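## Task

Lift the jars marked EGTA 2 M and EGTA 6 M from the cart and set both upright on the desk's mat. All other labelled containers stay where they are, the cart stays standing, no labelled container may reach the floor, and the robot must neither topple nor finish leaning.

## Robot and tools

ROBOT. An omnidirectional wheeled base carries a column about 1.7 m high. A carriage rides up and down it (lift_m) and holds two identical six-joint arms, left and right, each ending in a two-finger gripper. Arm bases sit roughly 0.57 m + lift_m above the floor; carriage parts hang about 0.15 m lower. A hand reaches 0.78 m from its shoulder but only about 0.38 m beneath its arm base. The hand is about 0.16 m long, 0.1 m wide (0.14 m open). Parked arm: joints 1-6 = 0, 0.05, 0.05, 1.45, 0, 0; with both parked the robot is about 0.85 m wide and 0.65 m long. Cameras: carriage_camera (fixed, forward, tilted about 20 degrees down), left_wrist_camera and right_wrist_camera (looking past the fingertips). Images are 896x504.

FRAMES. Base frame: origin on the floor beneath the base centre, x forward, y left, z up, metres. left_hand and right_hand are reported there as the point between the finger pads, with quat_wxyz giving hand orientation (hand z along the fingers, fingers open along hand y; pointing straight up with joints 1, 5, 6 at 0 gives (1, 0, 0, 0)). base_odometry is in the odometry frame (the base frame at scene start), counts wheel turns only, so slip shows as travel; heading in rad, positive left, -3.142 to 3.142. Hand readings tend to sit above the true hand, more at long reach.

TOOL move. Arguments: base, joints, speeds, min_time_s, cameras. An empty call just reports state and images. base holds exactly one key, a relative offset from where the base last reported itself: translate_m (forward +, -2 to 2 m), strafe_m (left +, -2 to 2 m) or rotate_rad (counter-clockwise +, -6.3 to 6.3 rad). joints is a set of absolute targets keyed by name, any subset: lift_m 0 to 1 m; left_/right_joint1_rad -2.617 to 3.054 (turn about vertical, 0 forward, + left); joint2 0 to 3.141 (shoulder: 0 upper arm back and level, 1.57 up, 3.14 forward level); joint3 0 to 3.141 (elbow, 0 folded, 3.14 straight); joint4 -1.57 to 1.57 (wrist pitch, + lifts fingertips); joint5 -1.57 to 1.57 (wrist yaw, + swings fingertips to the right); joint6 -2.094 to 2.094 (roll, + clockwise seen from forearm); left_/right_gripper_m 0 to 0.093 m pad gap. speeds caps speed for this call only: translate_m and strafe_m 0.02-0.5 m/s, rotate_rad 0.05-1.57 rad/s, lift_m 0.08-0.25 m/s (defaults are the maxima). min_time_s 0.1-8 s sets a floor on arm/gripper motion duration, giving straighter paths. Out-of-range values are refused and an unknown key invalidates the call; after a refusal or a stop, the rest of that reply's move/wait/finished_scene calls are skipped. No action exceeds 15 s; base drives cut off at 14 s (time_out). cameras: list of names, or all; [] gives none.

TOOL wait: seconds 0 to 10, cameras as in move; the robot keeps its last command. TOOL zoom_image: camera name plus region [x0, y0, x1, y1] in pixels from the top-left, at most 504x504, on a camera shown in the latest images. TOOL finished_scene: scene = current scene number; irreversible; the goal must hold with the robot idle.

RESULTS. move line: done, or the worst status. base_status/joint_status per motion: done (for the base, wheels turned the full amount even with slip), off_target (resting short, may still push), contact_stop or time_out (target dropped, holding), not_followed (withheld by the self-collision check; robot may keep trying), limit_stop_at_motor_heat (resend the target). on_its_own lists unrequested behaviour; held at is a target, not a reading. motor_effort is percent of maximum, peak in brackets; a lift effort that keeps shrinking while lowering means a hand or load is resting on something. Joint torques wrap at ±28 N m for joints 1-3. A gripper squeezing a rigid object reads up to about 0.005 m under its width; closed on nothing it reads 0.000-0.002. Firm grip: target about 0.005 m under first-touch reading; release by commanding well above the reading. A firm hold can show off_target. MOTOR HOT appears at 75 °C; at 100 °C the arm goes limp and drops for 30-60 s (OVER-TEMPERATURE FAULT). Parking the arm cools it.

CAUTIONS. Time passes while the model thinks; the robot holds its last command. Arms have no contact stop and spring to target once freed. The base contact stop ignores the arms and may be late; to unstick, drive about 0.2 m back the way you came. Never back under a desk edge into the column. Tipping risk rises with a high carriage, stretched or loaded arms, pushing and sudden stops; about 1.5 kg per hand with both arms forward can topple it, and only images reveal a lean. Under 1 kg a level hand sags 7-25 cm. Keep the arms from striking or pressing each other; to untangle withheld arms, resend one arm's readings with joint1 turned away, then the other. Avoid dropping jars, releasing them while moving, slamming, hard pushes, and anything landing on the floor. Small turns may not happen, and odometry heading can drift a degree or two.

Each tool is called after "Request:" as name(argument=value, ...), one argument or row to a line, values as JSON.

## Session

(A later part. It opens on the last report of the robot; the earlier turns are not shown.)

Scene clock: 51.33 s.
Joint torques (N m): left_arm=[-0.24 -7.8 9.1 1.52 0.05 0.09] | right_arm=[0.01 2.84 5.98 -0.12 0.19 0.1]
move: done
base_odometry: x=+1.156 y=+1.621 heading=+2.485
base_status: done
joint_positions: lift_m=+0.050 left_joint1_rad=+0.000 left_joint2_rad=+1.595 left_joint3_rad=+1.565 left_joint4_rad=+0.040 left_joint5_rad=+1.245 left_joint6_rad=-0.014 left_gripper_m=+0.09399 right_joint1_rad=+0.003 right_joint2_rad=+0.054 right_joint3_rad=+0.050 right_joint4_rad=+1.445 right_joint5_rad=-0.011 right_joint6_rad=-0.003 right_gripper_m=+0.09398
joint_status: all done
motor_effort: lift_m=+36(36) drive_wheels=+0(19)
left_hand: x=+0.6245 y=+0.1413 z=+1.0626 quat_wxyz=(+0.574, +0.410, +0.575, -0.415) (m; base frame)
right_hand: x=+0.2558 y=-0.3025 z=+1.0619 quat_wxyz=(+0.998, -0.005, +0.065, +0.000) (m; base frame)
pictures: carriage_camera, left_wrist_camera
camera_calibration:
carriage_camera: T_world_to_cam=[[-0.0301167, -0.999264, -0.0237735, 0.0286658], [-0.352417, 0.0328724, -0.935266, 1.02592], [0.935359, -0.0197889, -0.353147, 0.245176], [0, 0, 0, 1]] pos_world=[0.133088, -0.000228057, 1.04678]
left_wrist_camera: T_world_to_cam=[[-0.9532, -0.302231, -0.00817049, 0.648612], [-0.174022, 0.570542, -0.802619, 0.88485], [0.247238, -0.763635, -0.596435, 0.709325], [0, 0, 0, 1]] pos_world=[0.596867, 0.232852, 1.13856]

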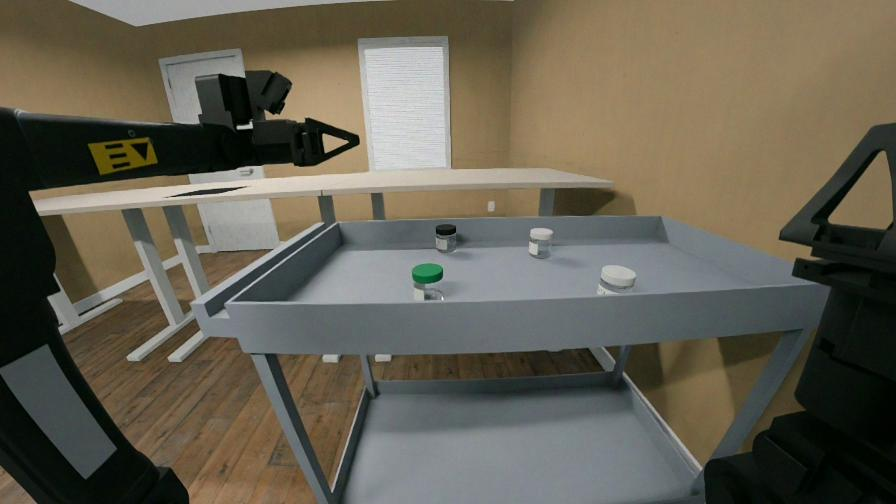

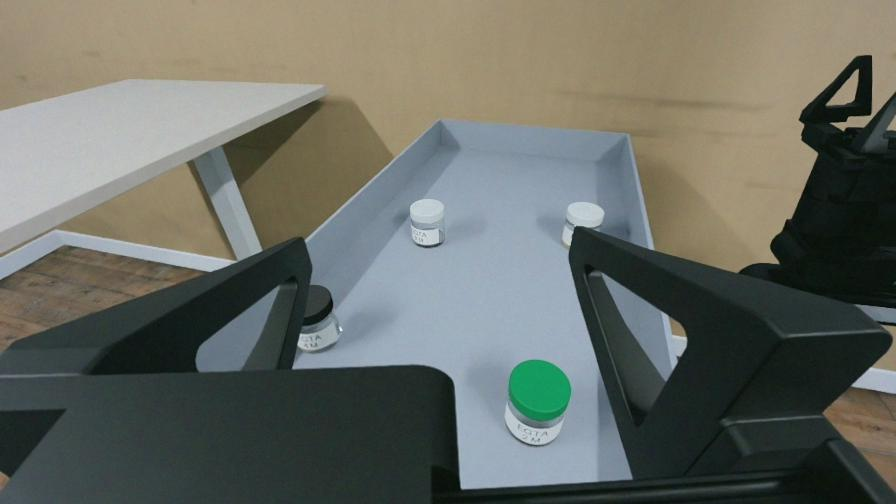

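Request:
move(
  base={"strafe_m": -0.275},
  joints={"lift_m": 0.17, "left_joint1_rad": 0, "left_joint2_rad": 1.77, "left_joint3_rad": 1.92, "left_joint4_rad": -1.55, "left_joint5_rad": 0, "left_joint6_rad": 0},
  min_time_s=2.5,
  cameras=["left_wrist_camera","carriage_camera"],
)

Scene clock: 58.27 s.
Joint torques (N m): left_arm=[-0.27 -7.84 7.98 0.49 -0.15 0.09] | right_arm=[-0.06 2.85 6.06 -0.13 0.18 0.1]
move: done
base_odometry: x=+1.324 y=+1.839 heading=+2.485
base_status: done
joint_positions: lift_m=+0.170 left_joint1_rad=-0.002 left_joint2_rad=+1.760 left_joint3_rad=+1.889 left_joint4_rad=-1.541 left_joint5_rad=+0.013 left_joint6_rad=-0.014 left_gripper_m=+0.09400 right_joint1_rad=+0.003 right_joint2_rad=+0.053 right_joint3_rad=+0.049 right_joint4_rad=+1.446 right_joint5_rad=-0.010 right_joint6_rad=-0.003 right_gripper_m=+0.09398
joint_status: all done
motor_effort: lift_m=+41(51) drive_wheels=+0(17)
left_hand: x=+0.5663 y=+0.3014 z=+0.9718 quat_wxyz=(+0.079, -0.005, +0.997, -0.007) (m; base frame)
right_hand: x=+0.2558 y=-0.3026 z=+1.1812 quat_wxyz=(+0.998, -0.005, +0.065, +0.000) (m; base frame)
pictures: carriage_camera, left_wrist_camera
camera_calibration:
carriage_camera: T_world_to_cam=[[-0.0301167, -0.999264, -0.0237735, 0.0315065], [-0.352417, 0.0328724, -0.935266, 1.13768], [0.935359, -0.0197889, -0.353147, 0.287375], [0, 0, 0, 1]] pos_world=[0.133088, -0.000228057, 1.16627]
left_wrist_camera: T_world_to_cam=[[-0.00667956, -0.999493, 0.0311438, 0.276673], [-0.885436, 0.0203852, 0.464314, 0.0479924], [-0.464714, -0.0244744, -0.885123, 1.25273], [0, 0, 0, 1]] pos_world=[0.626503, 0.306214, 1.07792]

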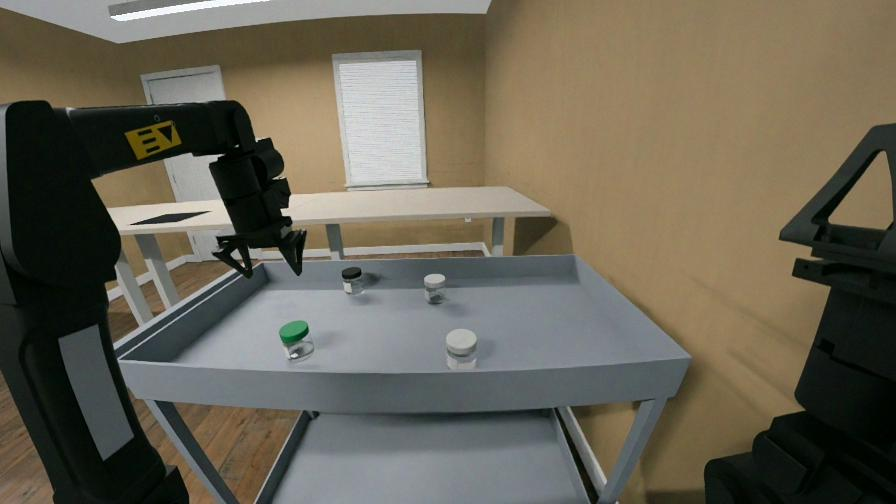

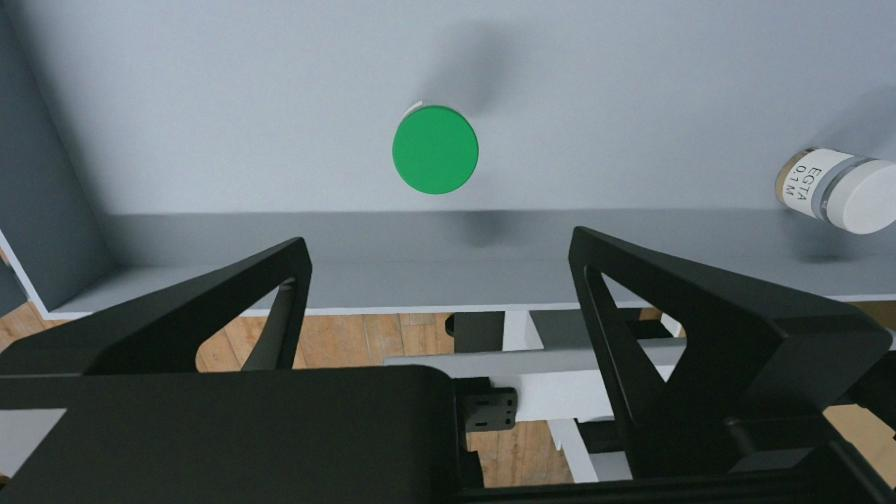

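Request:
move(
  joints={"lift_m": 0.07, "left_joint2_rad": 1.81, "left_joint3_rad": 1.95},
  cameras=["left_wrist_camera"],
)

Scene clock: 59.93 s.
Joint torques (N m): left_arm=[-0.24 -9.55 7.02 0.53 -0.09 0.09] | right_arm=[-0.08 2.89 6.05 -0.13 0.18 0.1]
move: done
base_odometry: x=+1.324 y=+1.839 heading=+2.485
base_status: not commanded
joint_positions: lift_m=+0.070 left_joint1_rad=-0.002 left_joint2_rad=+1.812 left_joint3_rad=+1.929 left_joint4_rad=-1.547 left_joint5_rad=+0.012 left_joint6_rad=-0.014 left_gripper_m=+0.09400 right_joint1_rad=+0.003 right_joint2_rad=+0.053 right_joint3_rad=+0.049 right_joint4_rad=+1.446 right_joint5_rad=-0.010 right_joint6_rad=-0.003 right_gripper_m=+0.09398
joint_status: all done
motor_effort: lift_m=+36(37) drive_wheels=+0(0)
left_hand: x=+0.5763 y=+0.3017 z=+0.8660 quat_wxyz=(+0.070, -0.005, +0.997, -0.006) (m; base frame)
right_hand: x=+0.2558 y=-0.3026 z=+1.0816 quat_wxyz=(+0.998, -0.005, +0.065, +0.000) (m; base frame)
pictures: left_wrist_camera
camera_calibration:
left_wrist_camera: T_world_to_cam=[[-0.00585305, -0.999553, 0.0293349, 0.281451], [-0.876976, 0.0192267, 0.480149, 0.0877659], [-0.480498, -0.0229157, -0.876696, 1.16509], [0, 0, 0, 1]] pos_world=[0.63844, 0.306336, 0.971034]

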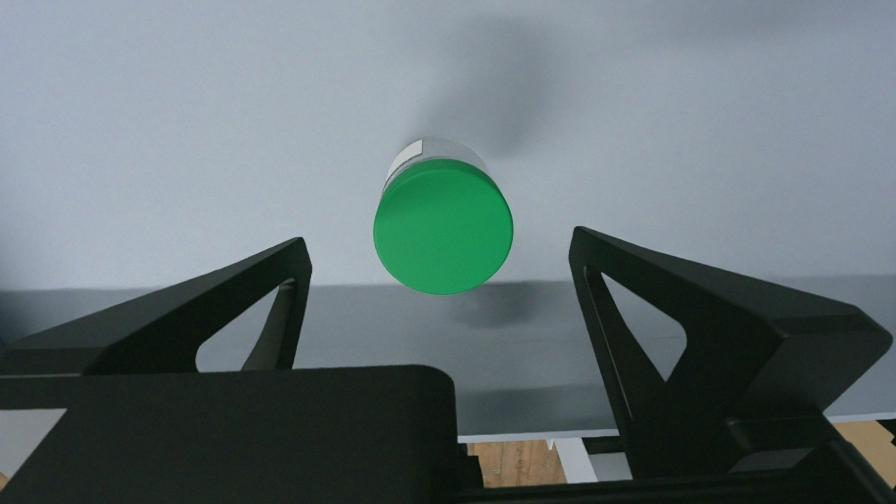

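Request:
move(
  joints={"lift_m": 0.027},
  cameras=["left_wrist_camera"],
)

Request:
move(
  joints={"left_gripper_m": 0.047},
  min_time_s=2.5,
  cameras=["left_wrist_camera"],
)

Scene clock: 61.27 s.
Joint torques (N m): left_arm=[-0.21 -9.7 6.95 0.55 -0.09 0.09] | right_arm=[-0.06 2.91 6.06 -0.13 0.18 0.1]
move: done
base_odometry: x=+1.324 y=+1.839 heading=+2.485
base_status: not commanded
joint_positions: lift_m=+0.027 left_joint1_rad=-0.002 left_joint2_rad=+1.813 left_joint3_rad=+1.930 left_joint4_rad=-1.549 left_joint5_rad=+0.011 left_joint6_rad=-0.014 left_gripper_m=+0.09400 right_joint1_rad=+0.003 right_joint2_rad=+0.053 right_joint3_rad=+0.049 right_joint4_rad=+1.446 right_joint5_rad=-0.010 right_joint6_rad=-0.003 right_gripper_m=+0.09398
joint_status: all done
motor_effort: lift_m=+35(37) drive_wheels=+0(1)
left_hand: x=+0.5761 y=+0.3018 z=+0.8228 quat_wxyz=(+0.069, -0.005, +0.998, -0.006) (m; base frame)
right_hand: x=+0.2557 y=-0.3026 z=+1.0387 quat_wxyz=(+0.998, -0.005, +0.064, +0.000) (m; base frame)
pictures: left_wrist_camera
camera_calibration:
left_wrist_camera: T_world_to_cam=[[-0.00573327, -0.999564, 0.028966, 0.283022], [-0.875876, 0.0189962, 0.482162, 0.106102], [-0.482502, -0.0226062, -0.875603, 1.12724], [0, 0, 0, 1]] pos_world=[0.63845, 0.306365, 0.927659]

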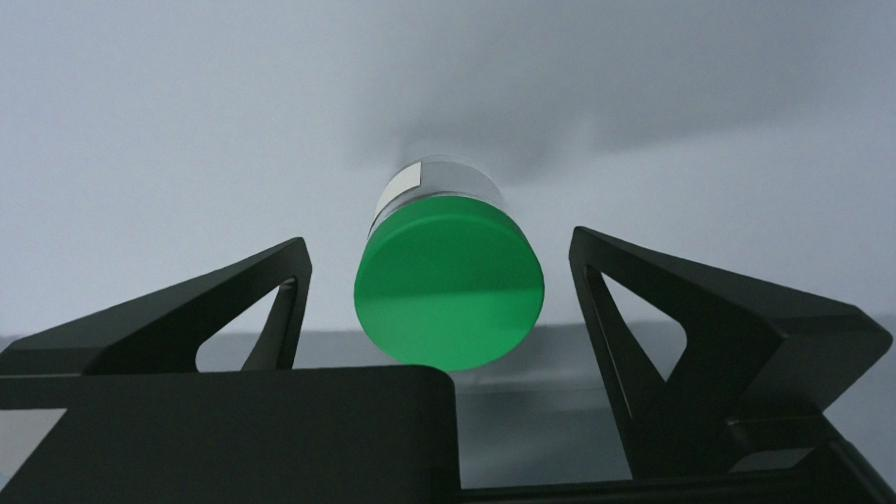

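Scene clock: 64.07 s.
Joint torques (N m): left_arm=[-0.23 -9.55 6.98 0.55 -0.09 0.09] | right_arm=[-0.08 2.88 6.04 -0.12 0.18 0.1]
move: off_target
base_odometry: x=+1.324 y=+1.839 heading=+2.485
base_status: not commanded
joint_positions: lift_m=+0.027 left_joint1_rad=-0.002 left_joint2_rad=+1.813 left_joint3_rad=+1.930 left_joint4_rad=-1.549 left_joint5_rad=+0.011 left_joint6_rad=-0.014 left_gripper_m=+0.05390 right_joint1_rad=+0.003 right_joint2_rad=+0.053 right_joint3_rad=+0.049 right_joint4_rad=+1.446 right_joint5_rad=-0.010 right_joint6_rad=-0.003 right_gripper_m=+0.09398
joint_status: left_gripper_m off_target (ended at +0.05393, target +0.04700)
motor_effort: lift_m=+35(36) drive_wheels=+0(0)
left_hand: x=+0.5761 y=+0.3018 z=+0.8228 quat_wxyz=(+0.069, -0.005, +0.998, -0.006) (m; base frame)
right_hand: x=+0.2557 y=-0.3026 z=+1.0387 quat_wxyz=(+0.998, -0.005, +0.064, +0.000) (m; base frame)
pictures: left_wrist_camera
camera_calibration:
left_wrist_camera: T_world_to_cam=[[-0.00573327, -0.999564, 0.028966, 0.283022], [-0.875876, 0.0189962, 0.482162, 0.106102], [-0.482502, -0.0226062, -0.875603, 1.12724], [0, 0, 0, 1]] pos_world=[0.63845, 0.306365, 0.927659]

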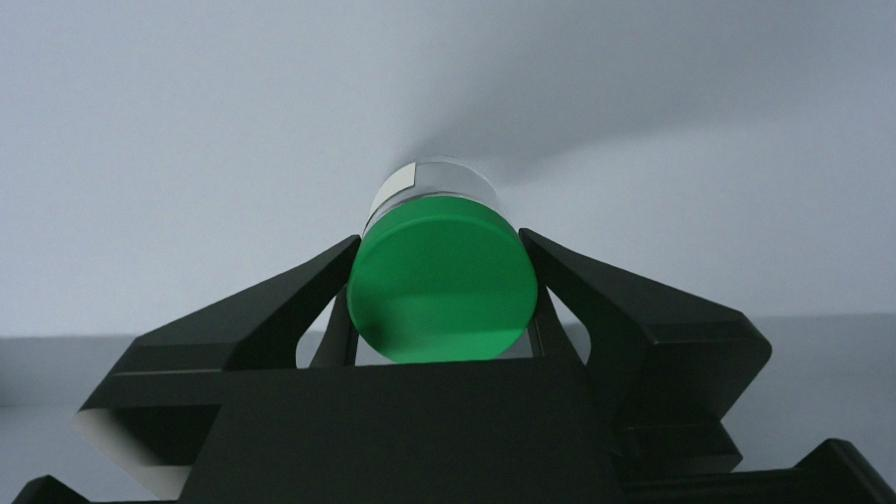

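Request:
move(
  joints={"lift_m": 0.2},
  speeds={"lift_m": 0.1},
  cameras=["left_wrist_camera"],
)

Request:
move(
  base={"strafe_m": 0.325},
  joints={"left_joint2_rad": 1.5, "left_joint3_rad": 2.2, "left_joint4_rad": -1.54, "right_joint2_rad": 2.2, "right_joint3_rad": 2.36, "right_joint4_rad": -1.55},
  min_time_s=3,
)

Scene clock: 68.40 s.
Joint torques (N m): left_arm=[-0.21 -9.78 6.98 0.6 -0.09 0.09] | right_arm=[-0.08 2.77 6.12 -0.18 0.18 0.1]
move: done
base_odometry: x=+1.324 y=+1.839 heading=+2.485
base_status: not commanded
joint_positions: lift_m=+0.200 left_joint1_rad=-0.002 left_joint2_rad=+1.815 left_joint3_rad=+1.930 left_joint4_rad=-1.550 left_joint5_rad=+0.011 left_joint6_rad=-0.014 left_gripper_m=+0.05390 right_joint1_rad=+0.003 right_joint2_rad=+0.053 right_joint3_rad=+0.048 right_joint4_rad=+1.446 right_joint5_rad=-0.010 right_joint6_rad=-0.003 right_gripper_m=+0.09398
joint_status: all done
motor_effort: lift_m=+42(52) drive_wheels=+0(1)
left_hand: x=+0.5759 y=+0.3018 z=+0.9946 quat_wxyz=(+0.067, -0.005, +0.998, -0.006) (m; base frame)
right_hand: x=+0.2557 y=-0.3026 z=+1.2111 quat_wxyz=(+0.998, -0.005, +0.064, +0.000) (m; base frame)
pictures: left_wrist_camera
camera_calibration:
left_wrist_camera: T_world_to_cam=[[-0.0056338, -0.999564, 0.0289786, 0.277974], [-0.874216, 0.0189929, 0.485166, 0.0191602], [-0.485505, -0.0226002, -0.873942, 1.27767], [0, 0, 0, 1]] pos_world=[0.63863, 0.306365, 1.09925]

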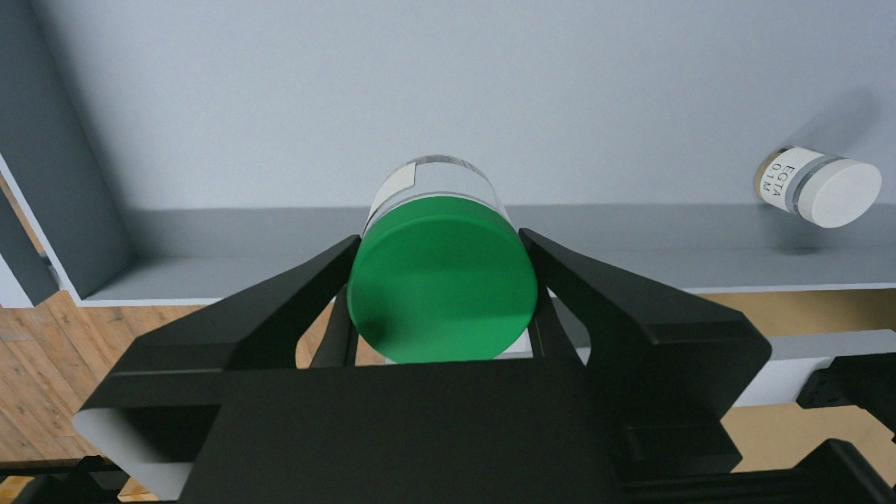

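Scene clock: 71.83 s.
Joint torques (N m): left_arm=[-0.66 -7.32 6.65 1.55 -0.05 0.09] | right_arm=[-0.09 -9.81 8.44 0.76 0.18 0.1]
move: done
base_odometry: x=+1.125 y=+1.582 heading=+2.485
base_status: done
joint_positions: lift_m=+0.200 left_joint1_rad=+0.003 left_joint2_rad=+1.523 left_joint3_rad=+2.171 left_joint4_rad=-1.551 left_joint5_rad=+0.007 left_joint6_rad=-0.014 left_gripper_m=+0.05389 right_joint1_rad=+0.003 right_joint2_rad=+2.187 right_joint3_rad=+2.338 right_joint4_rad=-1.537 right_joint5_rad=-0.009 right_joint6_rad=-0.003 right_gripper_m=+0.09398
joint_status: all done
motor_effort: lift_m=+42(42) drive_wheels=+0(23)
left_hand: x=+0.5412 y=+0.3041 z=+1.1607 quat_wxyz=(+0.328, -0.007, +0.945, -0.005) (m; base frame)
right_hand: x=+0.6734 y=-0.3015 z=+0.9642 quat_wxyz=(+0.092, -0.003, +0.996, +0.005) (m; base frame)
pictures: carriage_camera, left_wrist_camera, right_wrist_camera
camera_calibration:
carriage_camera: T_world_to_cam=[[-0.0301167, -0.999264, -0.0237735, 0.0322196], [-0.352417, 0.0328724, -0.935266, 1.16573], [0.935359, -0.0197889, -0.353147, 0.297966], [0, 0, 0, 1]] pos_world=[0.133088, -0.000228057, 1.19626]
left_wrist_camera: T_world_to_cam=[[-0.0122904, -0.999728, 0.0198307, 0.289606], [-0.999597, 0.0117761, -0.025845, 0.571387], [0.0256044, -0.0201404, -0.999469, 1.2744], [0, 0, 0, 1]] pos_world=[0.542085, 0.308465, 1.28275]
right_wrist_camera: T_world_to_cam=[[-0.0590689, -0.998203, -0.0100365, -0.247421], [-0.917895, 0.0503589, 0.393616, 0.260628], [-0.392403, 0.0324629, -0.91922, 1.28343], [0, 0, 0, 1]] pos_world=[0.728236, -0.301765, 1.07468]

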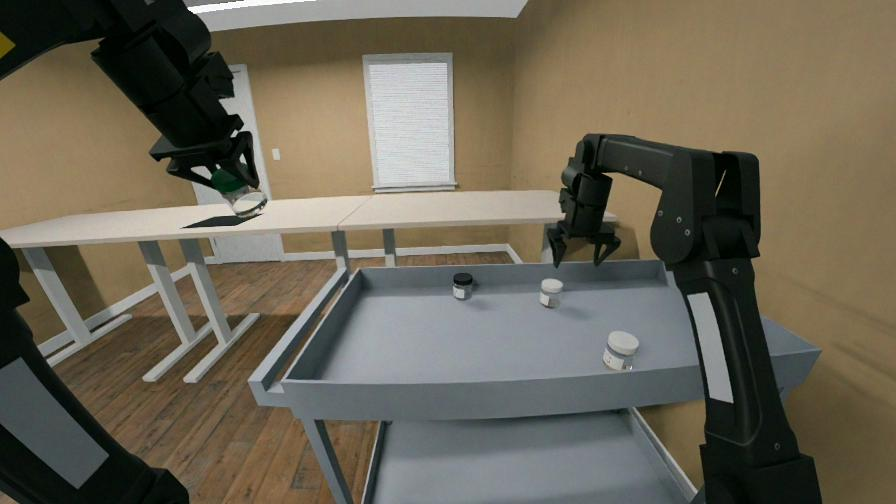

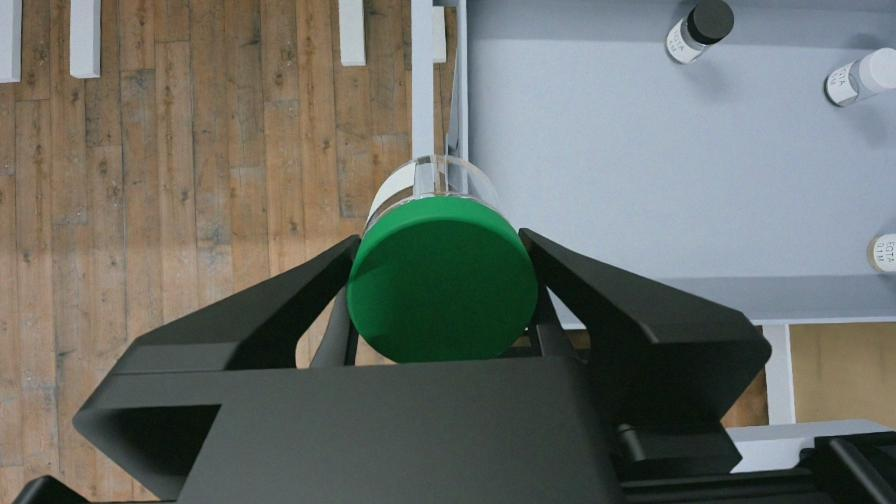

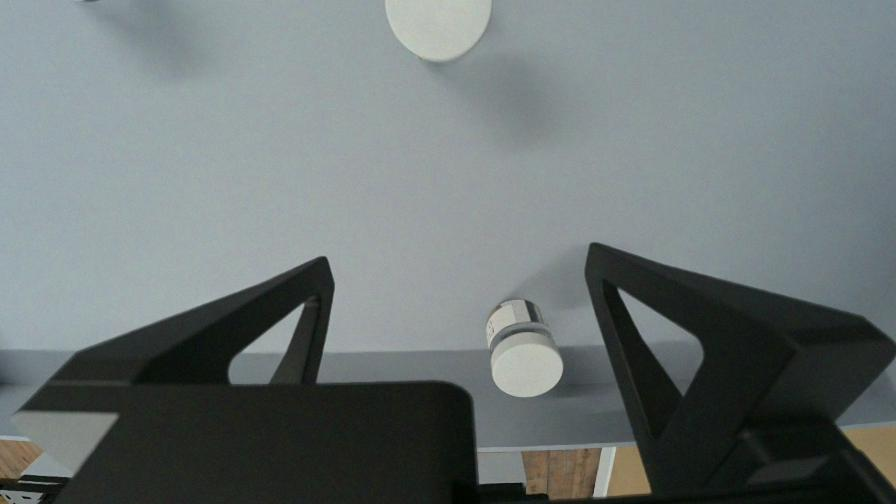

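Request:
move(
  base={"translate_m": 0.05},
  joints={"lift_m": 0.22, "right_joint2_rad": 2.475, "right_joint3_rad": 2.64},
  min_time_s=1.5,
  cameras=["right_wrist_camera"],
)

Scene clock: 75.23 s.
Joint torques (N m): left_arm=[-0.65 -5.91 6.09 1.61 -0.05 0.09] | right_arm=[-0.09 -11.26 8.39 0.87 0.17 0.1]
move: done
base_odometry: x=+1.085 y=+1.612 heading=+2.485
base_status: done
joint_positions: lift_m=+0.220 left_joint1_rad=+0.003 left_joint2_rad=+1.511 left_joint3_rad=+2.178 left_joint4_rad=-1.556 left_joint5_rad=+0.007 left_joint6_rad=-0.014 left_gripper_m=+0.05389 right_joint1_rad=+0.003 right_joint2_rad=+2.460 right_joint3_rad=+2.618 right_joint4_rad=-1.546 right_joint5_rad=-0.009 right_joint6_rad=-0.003 right_gripper_m=+0.09398
joint_status: all done
motor_effort: lift_m=+42(50) drive_wheels=-4(15)
left_hand: x=+0.5370 y=+0.3041 z=+1.1856 quat_wxyz=(+0.334, -0.007, +0.942, -0.005) (m; base frame)
right_hand: x=+0.7247 y=-0.3014 z=+0.9367 quat_wxyz=(+0.091, -0.003, +0.996, +0.005) (m; base frame)
pictures: right_wrist_camera
camera_calibration:
right_wrist_camera: T_world_to_cam=[[-0.0590879, -0.998204, -0.00991855, -0.244624], [-0.917142, 0.050361, 0.395366, 0.316297], [-0.394156, 0.032458, -0.91847, 1.27881], [0, 0, 0, 1]] pos_world=[0.779685, -0.301621, 1.04707]

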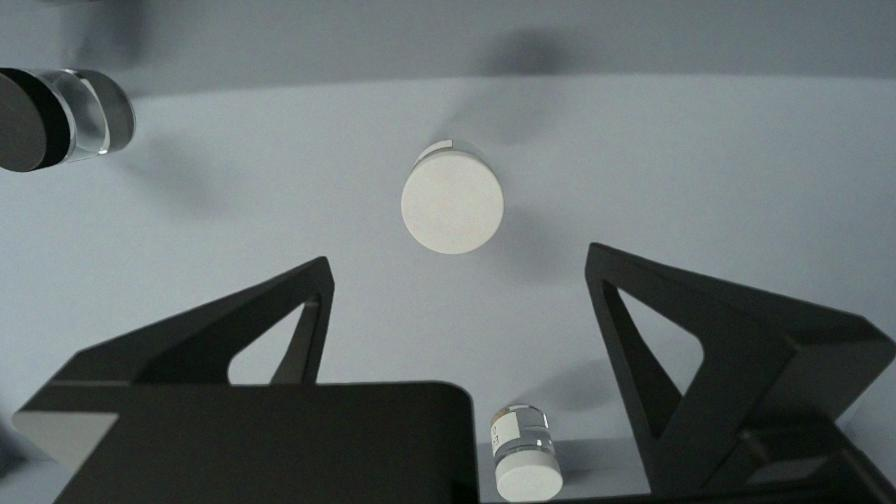

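Request:
move(
  joints={"lift_m": 0.108},
)

Scene clock: 76.60 s.
Joint torques (N m): left_arm=[-0.66 -6.04 5.75 1.61 -0.05 0.09] | right_arm=[-0.08 -12.9 7.43 0.87 0.17 0.1]
move: done
base_odometry: x=+1.085 y=+1.612 heading=+2.485
base_status: not commanded
joint_positions: lift_m=+0.108 left_joint1_rad=+0.003 left_joint2_rad=+1.511 left_joint3_rad=+2.180 left_joint4_rad=-1.558 left_joint5_rad=+0.007 left_joint6_rad=-0.014 left_gripper_m=+0.05389 right_joint1_rad=+0.003 right_joint2_rad=+2.474 right_joint3_rad=+2.629 right_joint4_rad=-1.547 right_joint5_rad=-0.009 right_joint6_rad=-0.003 right_gripper_m=+0.09398
joint_status: all done
motor_effort: lift_m=+36(38) drive_wheels=-3(8)
left_hand: x=+0.5365 y=+0.3041 z=+1.0744 quat_wxyz=(+0.334, -0.007, +0.943, -0.005) (m; base frame)
right_hand: x=+0.7264 y=-0.3014 z=+0.8212 quat_wxyz=(+0.089, -0.003, +0.996, +0.005) (m; base frame)
pictures: carriage_camera, left_wrist_camera, right_wrist_camera
camera_calibration:
carriage_camera: T_world_to_cam=[[-0.0301167, -0.999264, -0.0237735, 0.0300422], [-0.352417, 0.0328724, -0.935266, 1.08007], [0.935359, -0.0197889, -0.353147, 0.265622], [0, 0, 0, 1]] pos_world=[0.133088, -0.000228057, 1.10467]
left_wrist_camera: T_world_to_cam=[[-0.0125613, -0.999729, 0.0196196, 0.291619], [-0.999147, 0.0117775, -0.0395692, 0.578938], [0.0393274, -0.0200999, -0.999024, 1.18036], [0, 0, 0, 1]] pos_world=[0.535688, 0.308446, 1.19639]
right_wrist_camera: T_world_to_cam=[[-0.059129, -0.998204, -0.00965883, -0.245848], [-0.915475, 0.0503657, 0.39921, 0.359168], [-0.398006, 0.0324473, -0.916809, 1.17482], [0, 0, 0, 1]] pos_world=[0.781857, -0.301615, 0.931325]

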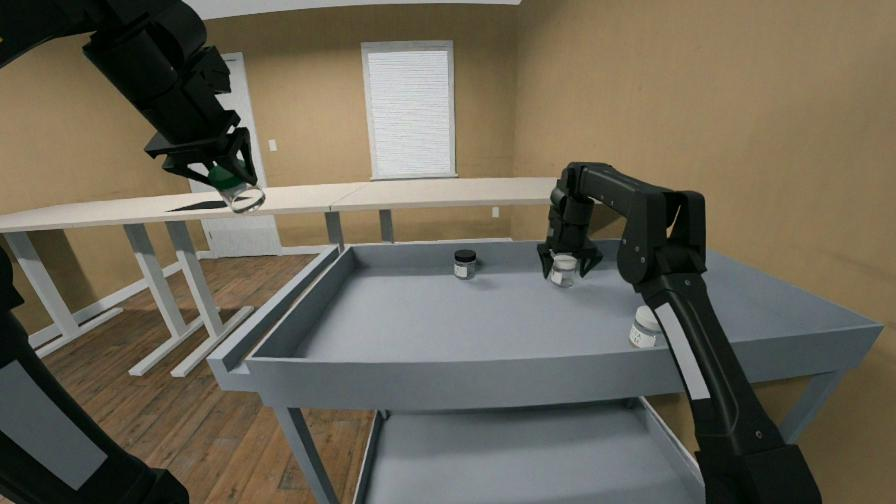

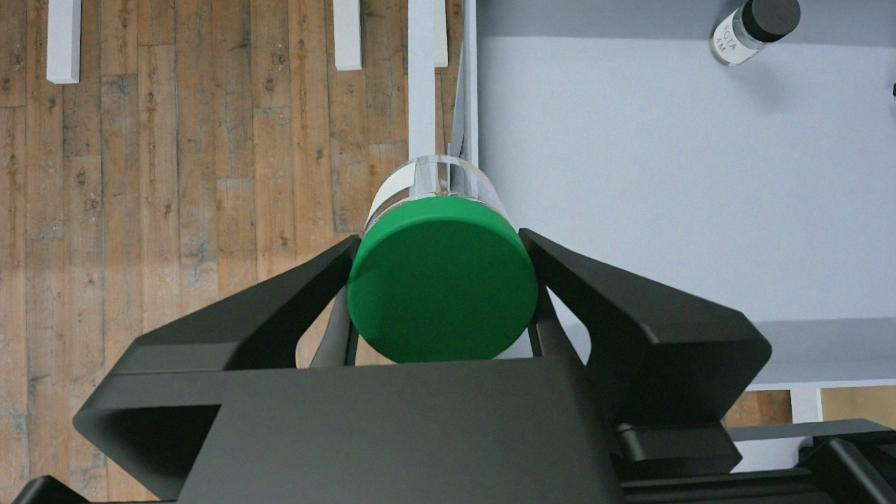

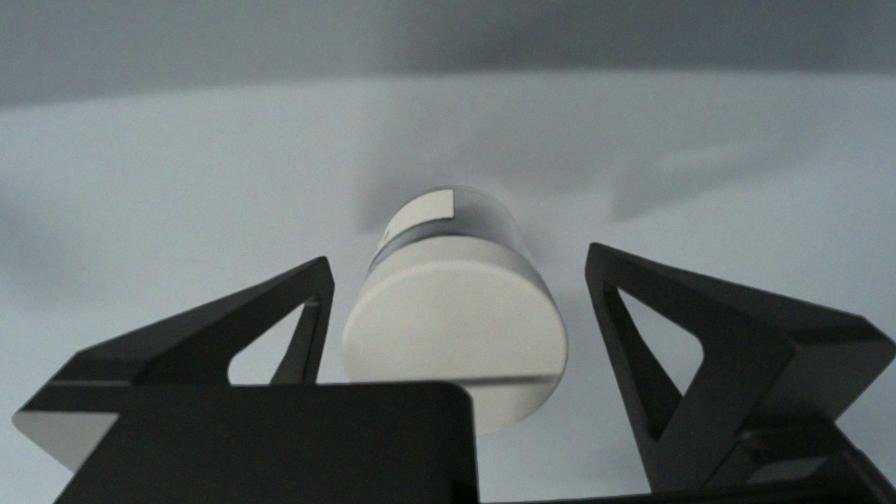

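Request:
move(
  joints={"right_gripper_m": 0.046},
  min_time_s=2.5,
  cameras=["right_wrist_camera"],
)

Request:
move(
  joints={"lift_m": 0.25},
  speeds={"lift_m": 0.1},
)

Scene clock: 79.97 s.
Joint torques (N m): left_arm=[-0.65 -5.9 5.89 1.63 -0.05 0.09] | right_arm=[-0.08 -12.63 7.43 0.87 0.18 0.09]
move: off_target
base_odometry: x=+1.085 y=+1.612 heading=+2.485
base_status: not commanded
joint_positions: lift_m=+0.108 left_joint1_rad=+0.003 left_joint2_rad=+1.511 left_joint3_rad=+2.180 left_joint4_rad=-1.558 left_joint5_rad=+0.007 left_joint6_rad=-0.014 left_gripper_m=+0.05389 right_joint1_rad=+0.003 right_joint2_rad=+2.474 right_joint3_rad=+2.629 right_joint4_rad=-1.547 right_joint5_rad=-0.009 right_joint6_rad=-0.003 right_gripper_m=+0.05430
joint_status: right_gripper_m off_target (ended at +0.05432, target +0.04600)
motor_effort: lift_m=+37(38) drive_wheels=-3(3)
left_hand: x=+0.5365 y=+0.3041 z=+1.0744 quat_wxyz=(+0.334, -0.007, +0.943, -0.005) (m; base frame)
right_hand: x=+0.7264 y=-0.3014 z=+0.8212 quat_wxyz=(+0.089, -0.003, +0.996, +0.005) (m; base frame)
pictures: right_wrist_camera
camera_calibration:
right_wrist_camera: T_world_to_cam=[[-0.059129, -0.998204, -0.00965883, -0.245848], [-0.915475, 0.0503657, 0.39921, 0.359168], [-0.398006, 0.0324473, -0.916809, 1.17482], [0, 0, 0, 1]] pos_world=[0.781857, -0.301615, 0.931325]

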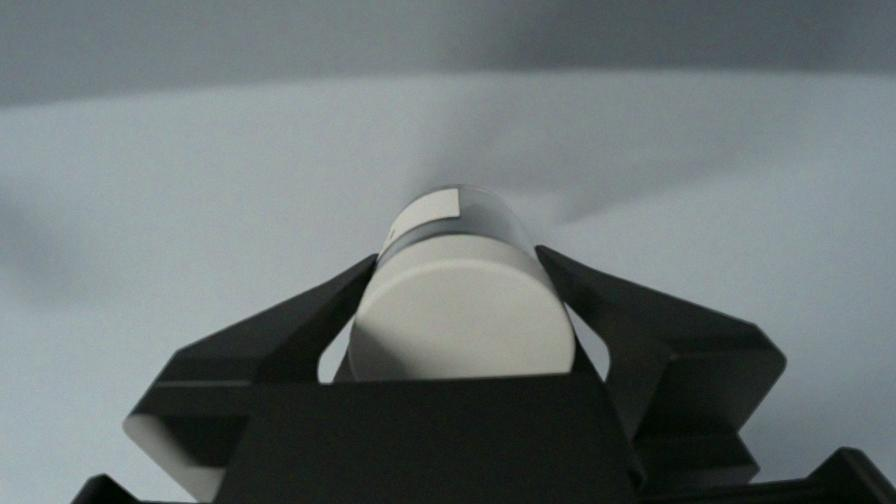

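Scene clock: 81.77 s.
Joint torques (N m): left_arm=[-0.72 -5.93 5.79 1.61 -0.05 0.09] | right_arm=[-0.08 -12.92 7.47 0.88 0.18 0.1]
move: done
base_odometry: x=+1.085 y=+1.612 heading=+2.485
base_status: not commanded
joint_positions: lift_m=+0.250 left_joint1_rad=+0.003 left_joint2_rad=+1.511 left_joint3_rad=+2.180 left_joint4_rad=-1.556 left_joint5_rad=+0.007 left_joint6_rad=-0.014 left_gripper_m=+0.05389 right_joint1_rad=+0.003 right_joint2_rad=+2.476 right_joint3_rad=+2.629 right_joint4_rad=-1.548 right_joint5_rad=-0.009 right_joint6_rad=-0.003 right_gripper_m=+0.05430
joint_status: all done
motor_effort: lift_m=+42(51) drive_wheels=+8(8)
left_hand: x=+0.5370 y=+0.3041 z=+1.2163 quat_wxyz=(+0.335, -0.007, +0.942, -0.005) (m; base frame)
right_hand: x=+0.7262 y=-0.3014 z=+0.9617 quat_wxyz=(+0.088, -0.003, +0.996, +0.005) (m; base frame)
pictures: carriage_camera, left_wrist_camera, right_wrist_camera
camera_calibration:
carriage_camera: T_world_to_cam=[[-0.0301167, -0.999264, -0.0237735, 0.0334075], [-0.352417, 0.0328724, -0.935266, 1.21247], [0.935359, -0.0197889, -0.353147, 0.315613], [0, 0, 0, 1]] pos_world=[0.133088, -0.000228057, 1.24623]
left_wrist_camera: T_world_to_cam=[[-0.0126062, -0.999729, 0.019584, 0.288909], [-0.999054, 0.0117777, -0.0418559, 0.587721], [0.0416139, -0.0200932, -0.998932, 1.32078], [0, 0, 0, 1]] pos_world=[0.535845, 0.308447, 1.33831]
right_wrist_camera: T_world_to_cam=[[-0.0591582, -0.998204, -0.00946983, -0.244662], [-0.914252, 0.0503691, 0.402002, 0.299338], [-0.400803, 0.0324395, -0.91559, 1.30442], [0, 0, 0, 1]] pos_world=[0.782012, -0.301615, 1.07166]

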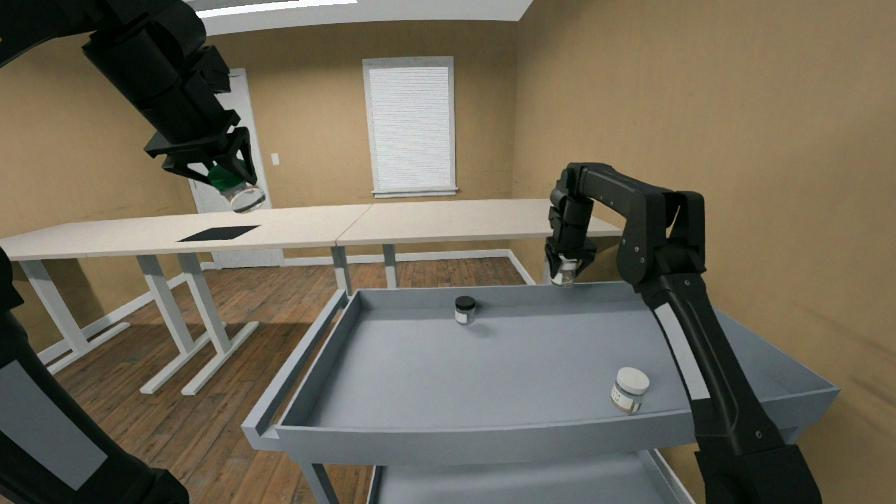

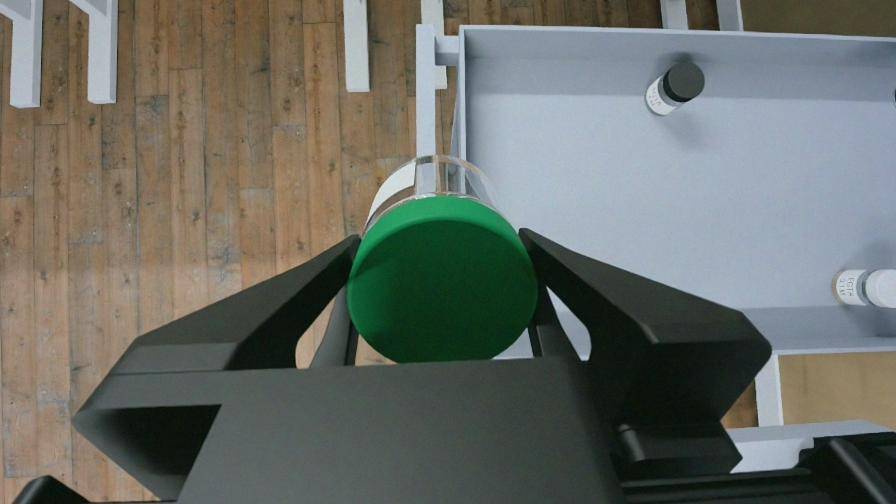

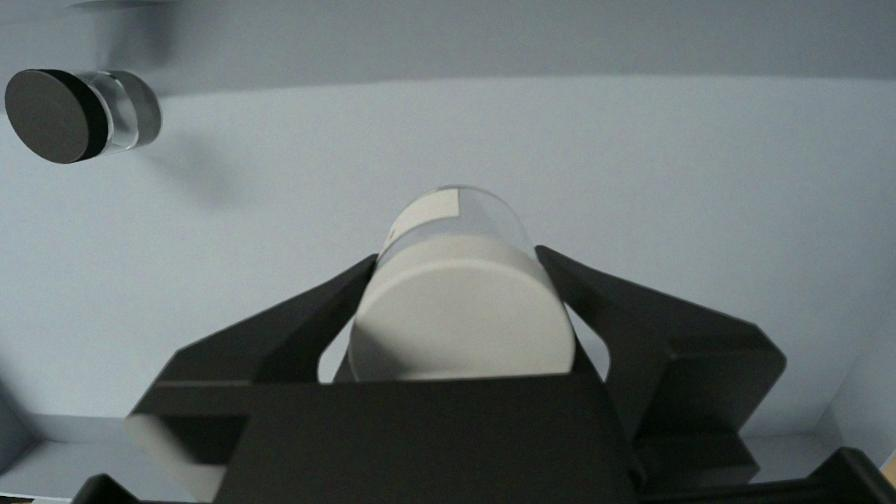

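Request:
move(
  base={"translate_m": -0.35},
  joints={"lift_m": 0.32, "right_joint2_rad": 2.09, "right_joint3_rad": 2.24, "left_joint2_rad": 2.09, "left_joint3_rad": 2.24, "left_joint4_rad": -1.55},
  min_time_s=2,
  cameras=[],
)

Request:
move(
  base={"strafe_m": 0.88},
  speeds={"strafe_m": 0.35},
  cameras=["carriage_camera"],
)

Request:
zoom_image(
  camera="carriage_camera",
  region=[250, 180, 650, 340],
)

Scene clock: 89.10 s.
Joint torques (N m): left_arm=[-0.65 -11.21 8.06 0.59 -0.05 0.09] | right_arm=[-0.06 -13.64 5.83 0.8 0.18 0.1]
move: done
base_odometry: x=+1.363 y=+1.398 heading=+2.485
base_status: done
joint_positions: lift_m=+0.320 left_joint1_rad=+0.003 left_joint2_rad=+2.082 left_joint3_rad=+2.207 left_joint4_rad=-1.552 left_joint5_rad=+0.007 left_joint6_rad=-0.014 left_gripper_m=+0.05389 right_joint1_rad=+0.003 right_joint2_rad=+2.125 right_joint3_rad=+2.246 right_joint4_rad=-1.550 right_joint5_rad=-0.009 right_joint6_rad=-0.003 right_gripper_m=+0.05430
joint_status: all done
motor_effort: lift_m=+42(51) drive_wheels=+0(20)
left_hand: x=+0.6424 y=+0.3045 z=+1.0916 quat_wxyz=(+0.072, -0.008, +0.997, -0.004) (m; base frame)
right_hand: x=+0.6521 y=-0.3016 z=+1.0847 quat_wxyz=(+0.071, -0.003, +0.997, +0.005) (m; base frame)
pictures: none
No camera images: "cameras" was empty.

Scene clock: 93.53 s.
Joint torques (N m): left_arm=[-0.75 -11.11 7.97 0.59 -0.05 0.09] | right_arm=[0.02 -13.65 5.94 0.8 0.18 0.1]
move: done
base_odometry: x=+0.826 y=+0.701 heading=+2.486
base_status: done
joint_positions: lift_m=+0.320 left_joint1_rad=+0.003 left_joint2_rad=+2.082 left_joint3_rad=+2.207 left_joint4_rad=-1.552 left_joint5_rad=+0.007 left_joint6_rad=-0.014 left_gripper_m=+0.05389 right_joint1_rad=+0.003 right_joint2_rad=+2.125 right_joint3_rad=+2.246 right_joint4_rad=-1.550 right_joint5_rad=-0.009 right_joint6_rad=-0.003 right_gripper_m=+0.05430
joint_status: not commanded
motor_effort: lift_m=+41(42) drive_wheels=+0(16)
left_hand: x=+0.6424 y=+0.3043 z=+1.0916 quat_wxyz=(+0.072, -0.008, +0.997, -0.004) (m; base frame)
right_hand: x=+0.6521 y=-0.3016 z=+1.0847 quat_wxyz=(+0.071, -0.003, +0.997, +0.005) (m; base frame)
pictures: carriage_camera
camera_calibration:
carriage_camera: T_world_to_cam=[[-0.0301167, -0.999264, -0.0237735, 0.0350723], [-0.352417, 0.0328724, -0.935266, 1.27796], [0.935359, -0.0197889, -0.353147, 0.340342], [0, 0, 0, 1]] pos_world=[0.133088, -0.000228057, 1.31625]

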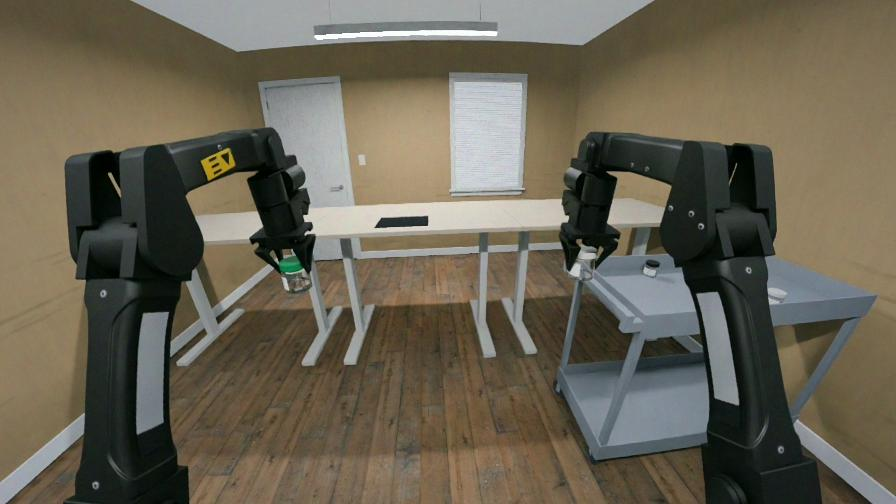

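Scaled by 1.260.

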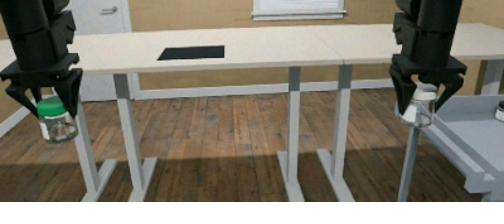

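Request:
move(
  base={"translate_m": 1.05},
  speeds={"translate_m": 0.3},
)

Scene clock: 100.13 s.
Joint torques (N m): left_arm=[-0.65 -11.63 7.99 0.59 -0.05 0.09] | right_arm=[-0.09 -13.42 6.11 0.82 0.17 0.1]
move: done
base_odometry: x=-0.007 y=+1.340 heading=+2.486
base_status: done
joint_positions: lift_m=+0.320 left_joint1_rad=+0.003 left_joint2_rad=+2.085 left_joint3_rad=+2.209 left_joint4_rad=-1.554 left_joint5_rad=+0.007 left_joint6_rad=-0.014 left_gripper_m=+0.05389 right_joint1_rad=+0.003 right_joint2_rad=+2.122 right_joint3_rad=+2.246 right_joint4_rad=-1.550 right_joint5_rad=-0.009 right_joint6_rad=-0.003 right_gripper_m=+0.05430
joint_status: not commanded
motor_effort: lift_m=+42(43) drive_wheels=-4(21)
left_hand: x=+0.6427 y=+0.3043 z=+1.0905 quat_wxyz=(+0.070, -0.008, +0.997, -0.004) (m; base frame)
right_hand: x=+0.6518 y=-0.3016 z=+1.0858 quat_wxyz=(+0.072, -0.003, +0.997, +0.005) (m; base frame)
pictures: carriage_camera, left_wrist_camera, right_wrist_camera
camera_calibration:
carriage_camera: T_world_to_cam=[[-0.0301167, -0.999264, -0.0237735, 0.0350723], [-0.352417, 0.0328724, -0.935266, 1.27796], [0.935359, -0.0197889, -0.353147, 0.340342], [0, 0, 0, 1]] pos_world=[0.133088, -0.000228057, 1.31625]
left_wrist_camera: T_world_to_cam=[[-0.000581373, -0.999701, 0.0244266, 0.279905], [-0.877059, 0.0122439, 0.480227, 0.0402059], [-0.480383, -0.0211444, -0.876804, 1.39332], [0, 0, 0, 1]] pos_world=[0.704752, 0.30879, 1.19552]
right_wrist_camera: T_world_to_cam=[[-0.059424, -0.998204, -0.00752788, -0.25003], [-0.901232, 0.0504054, 0.430395, 0.142177], [-0.429242, 0.0323601, -0.902609, 1.39262], [0, 0, 0, 1]] pos_world=[0.711048, -0.301813, 1.19392]

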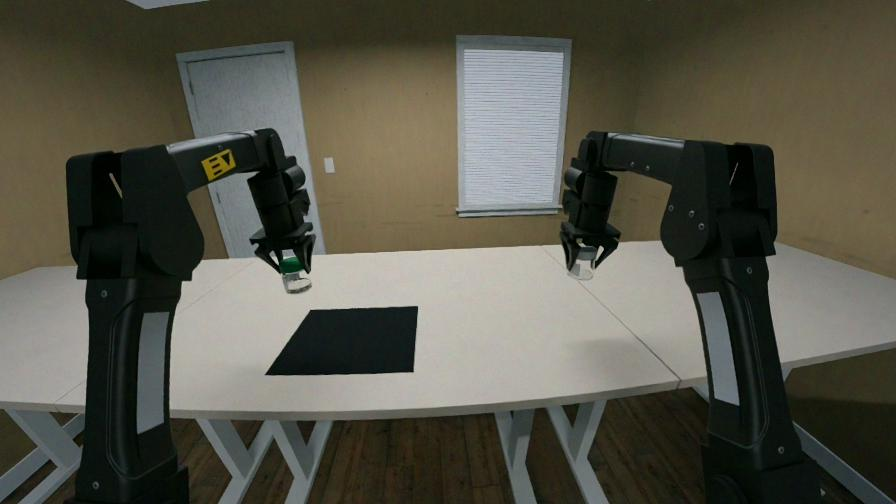

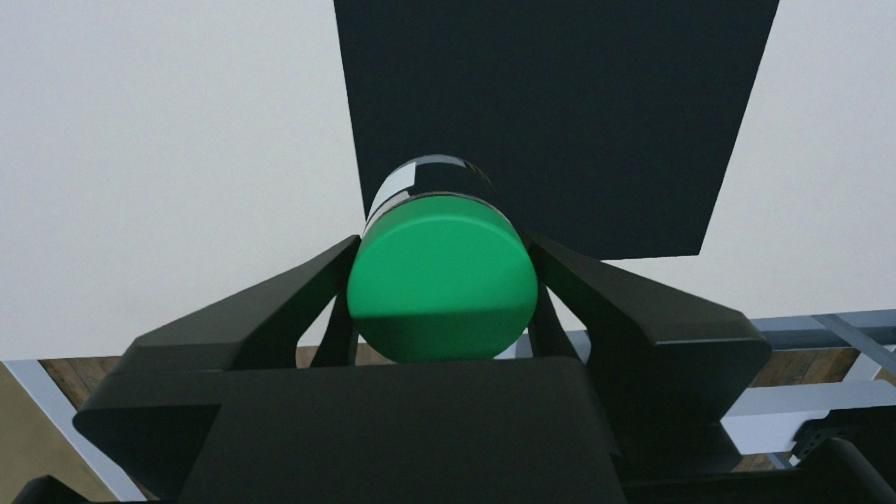

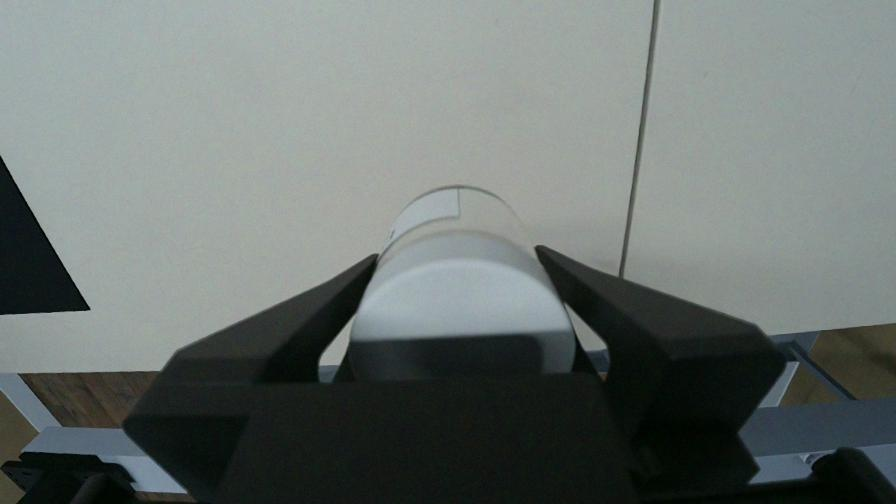

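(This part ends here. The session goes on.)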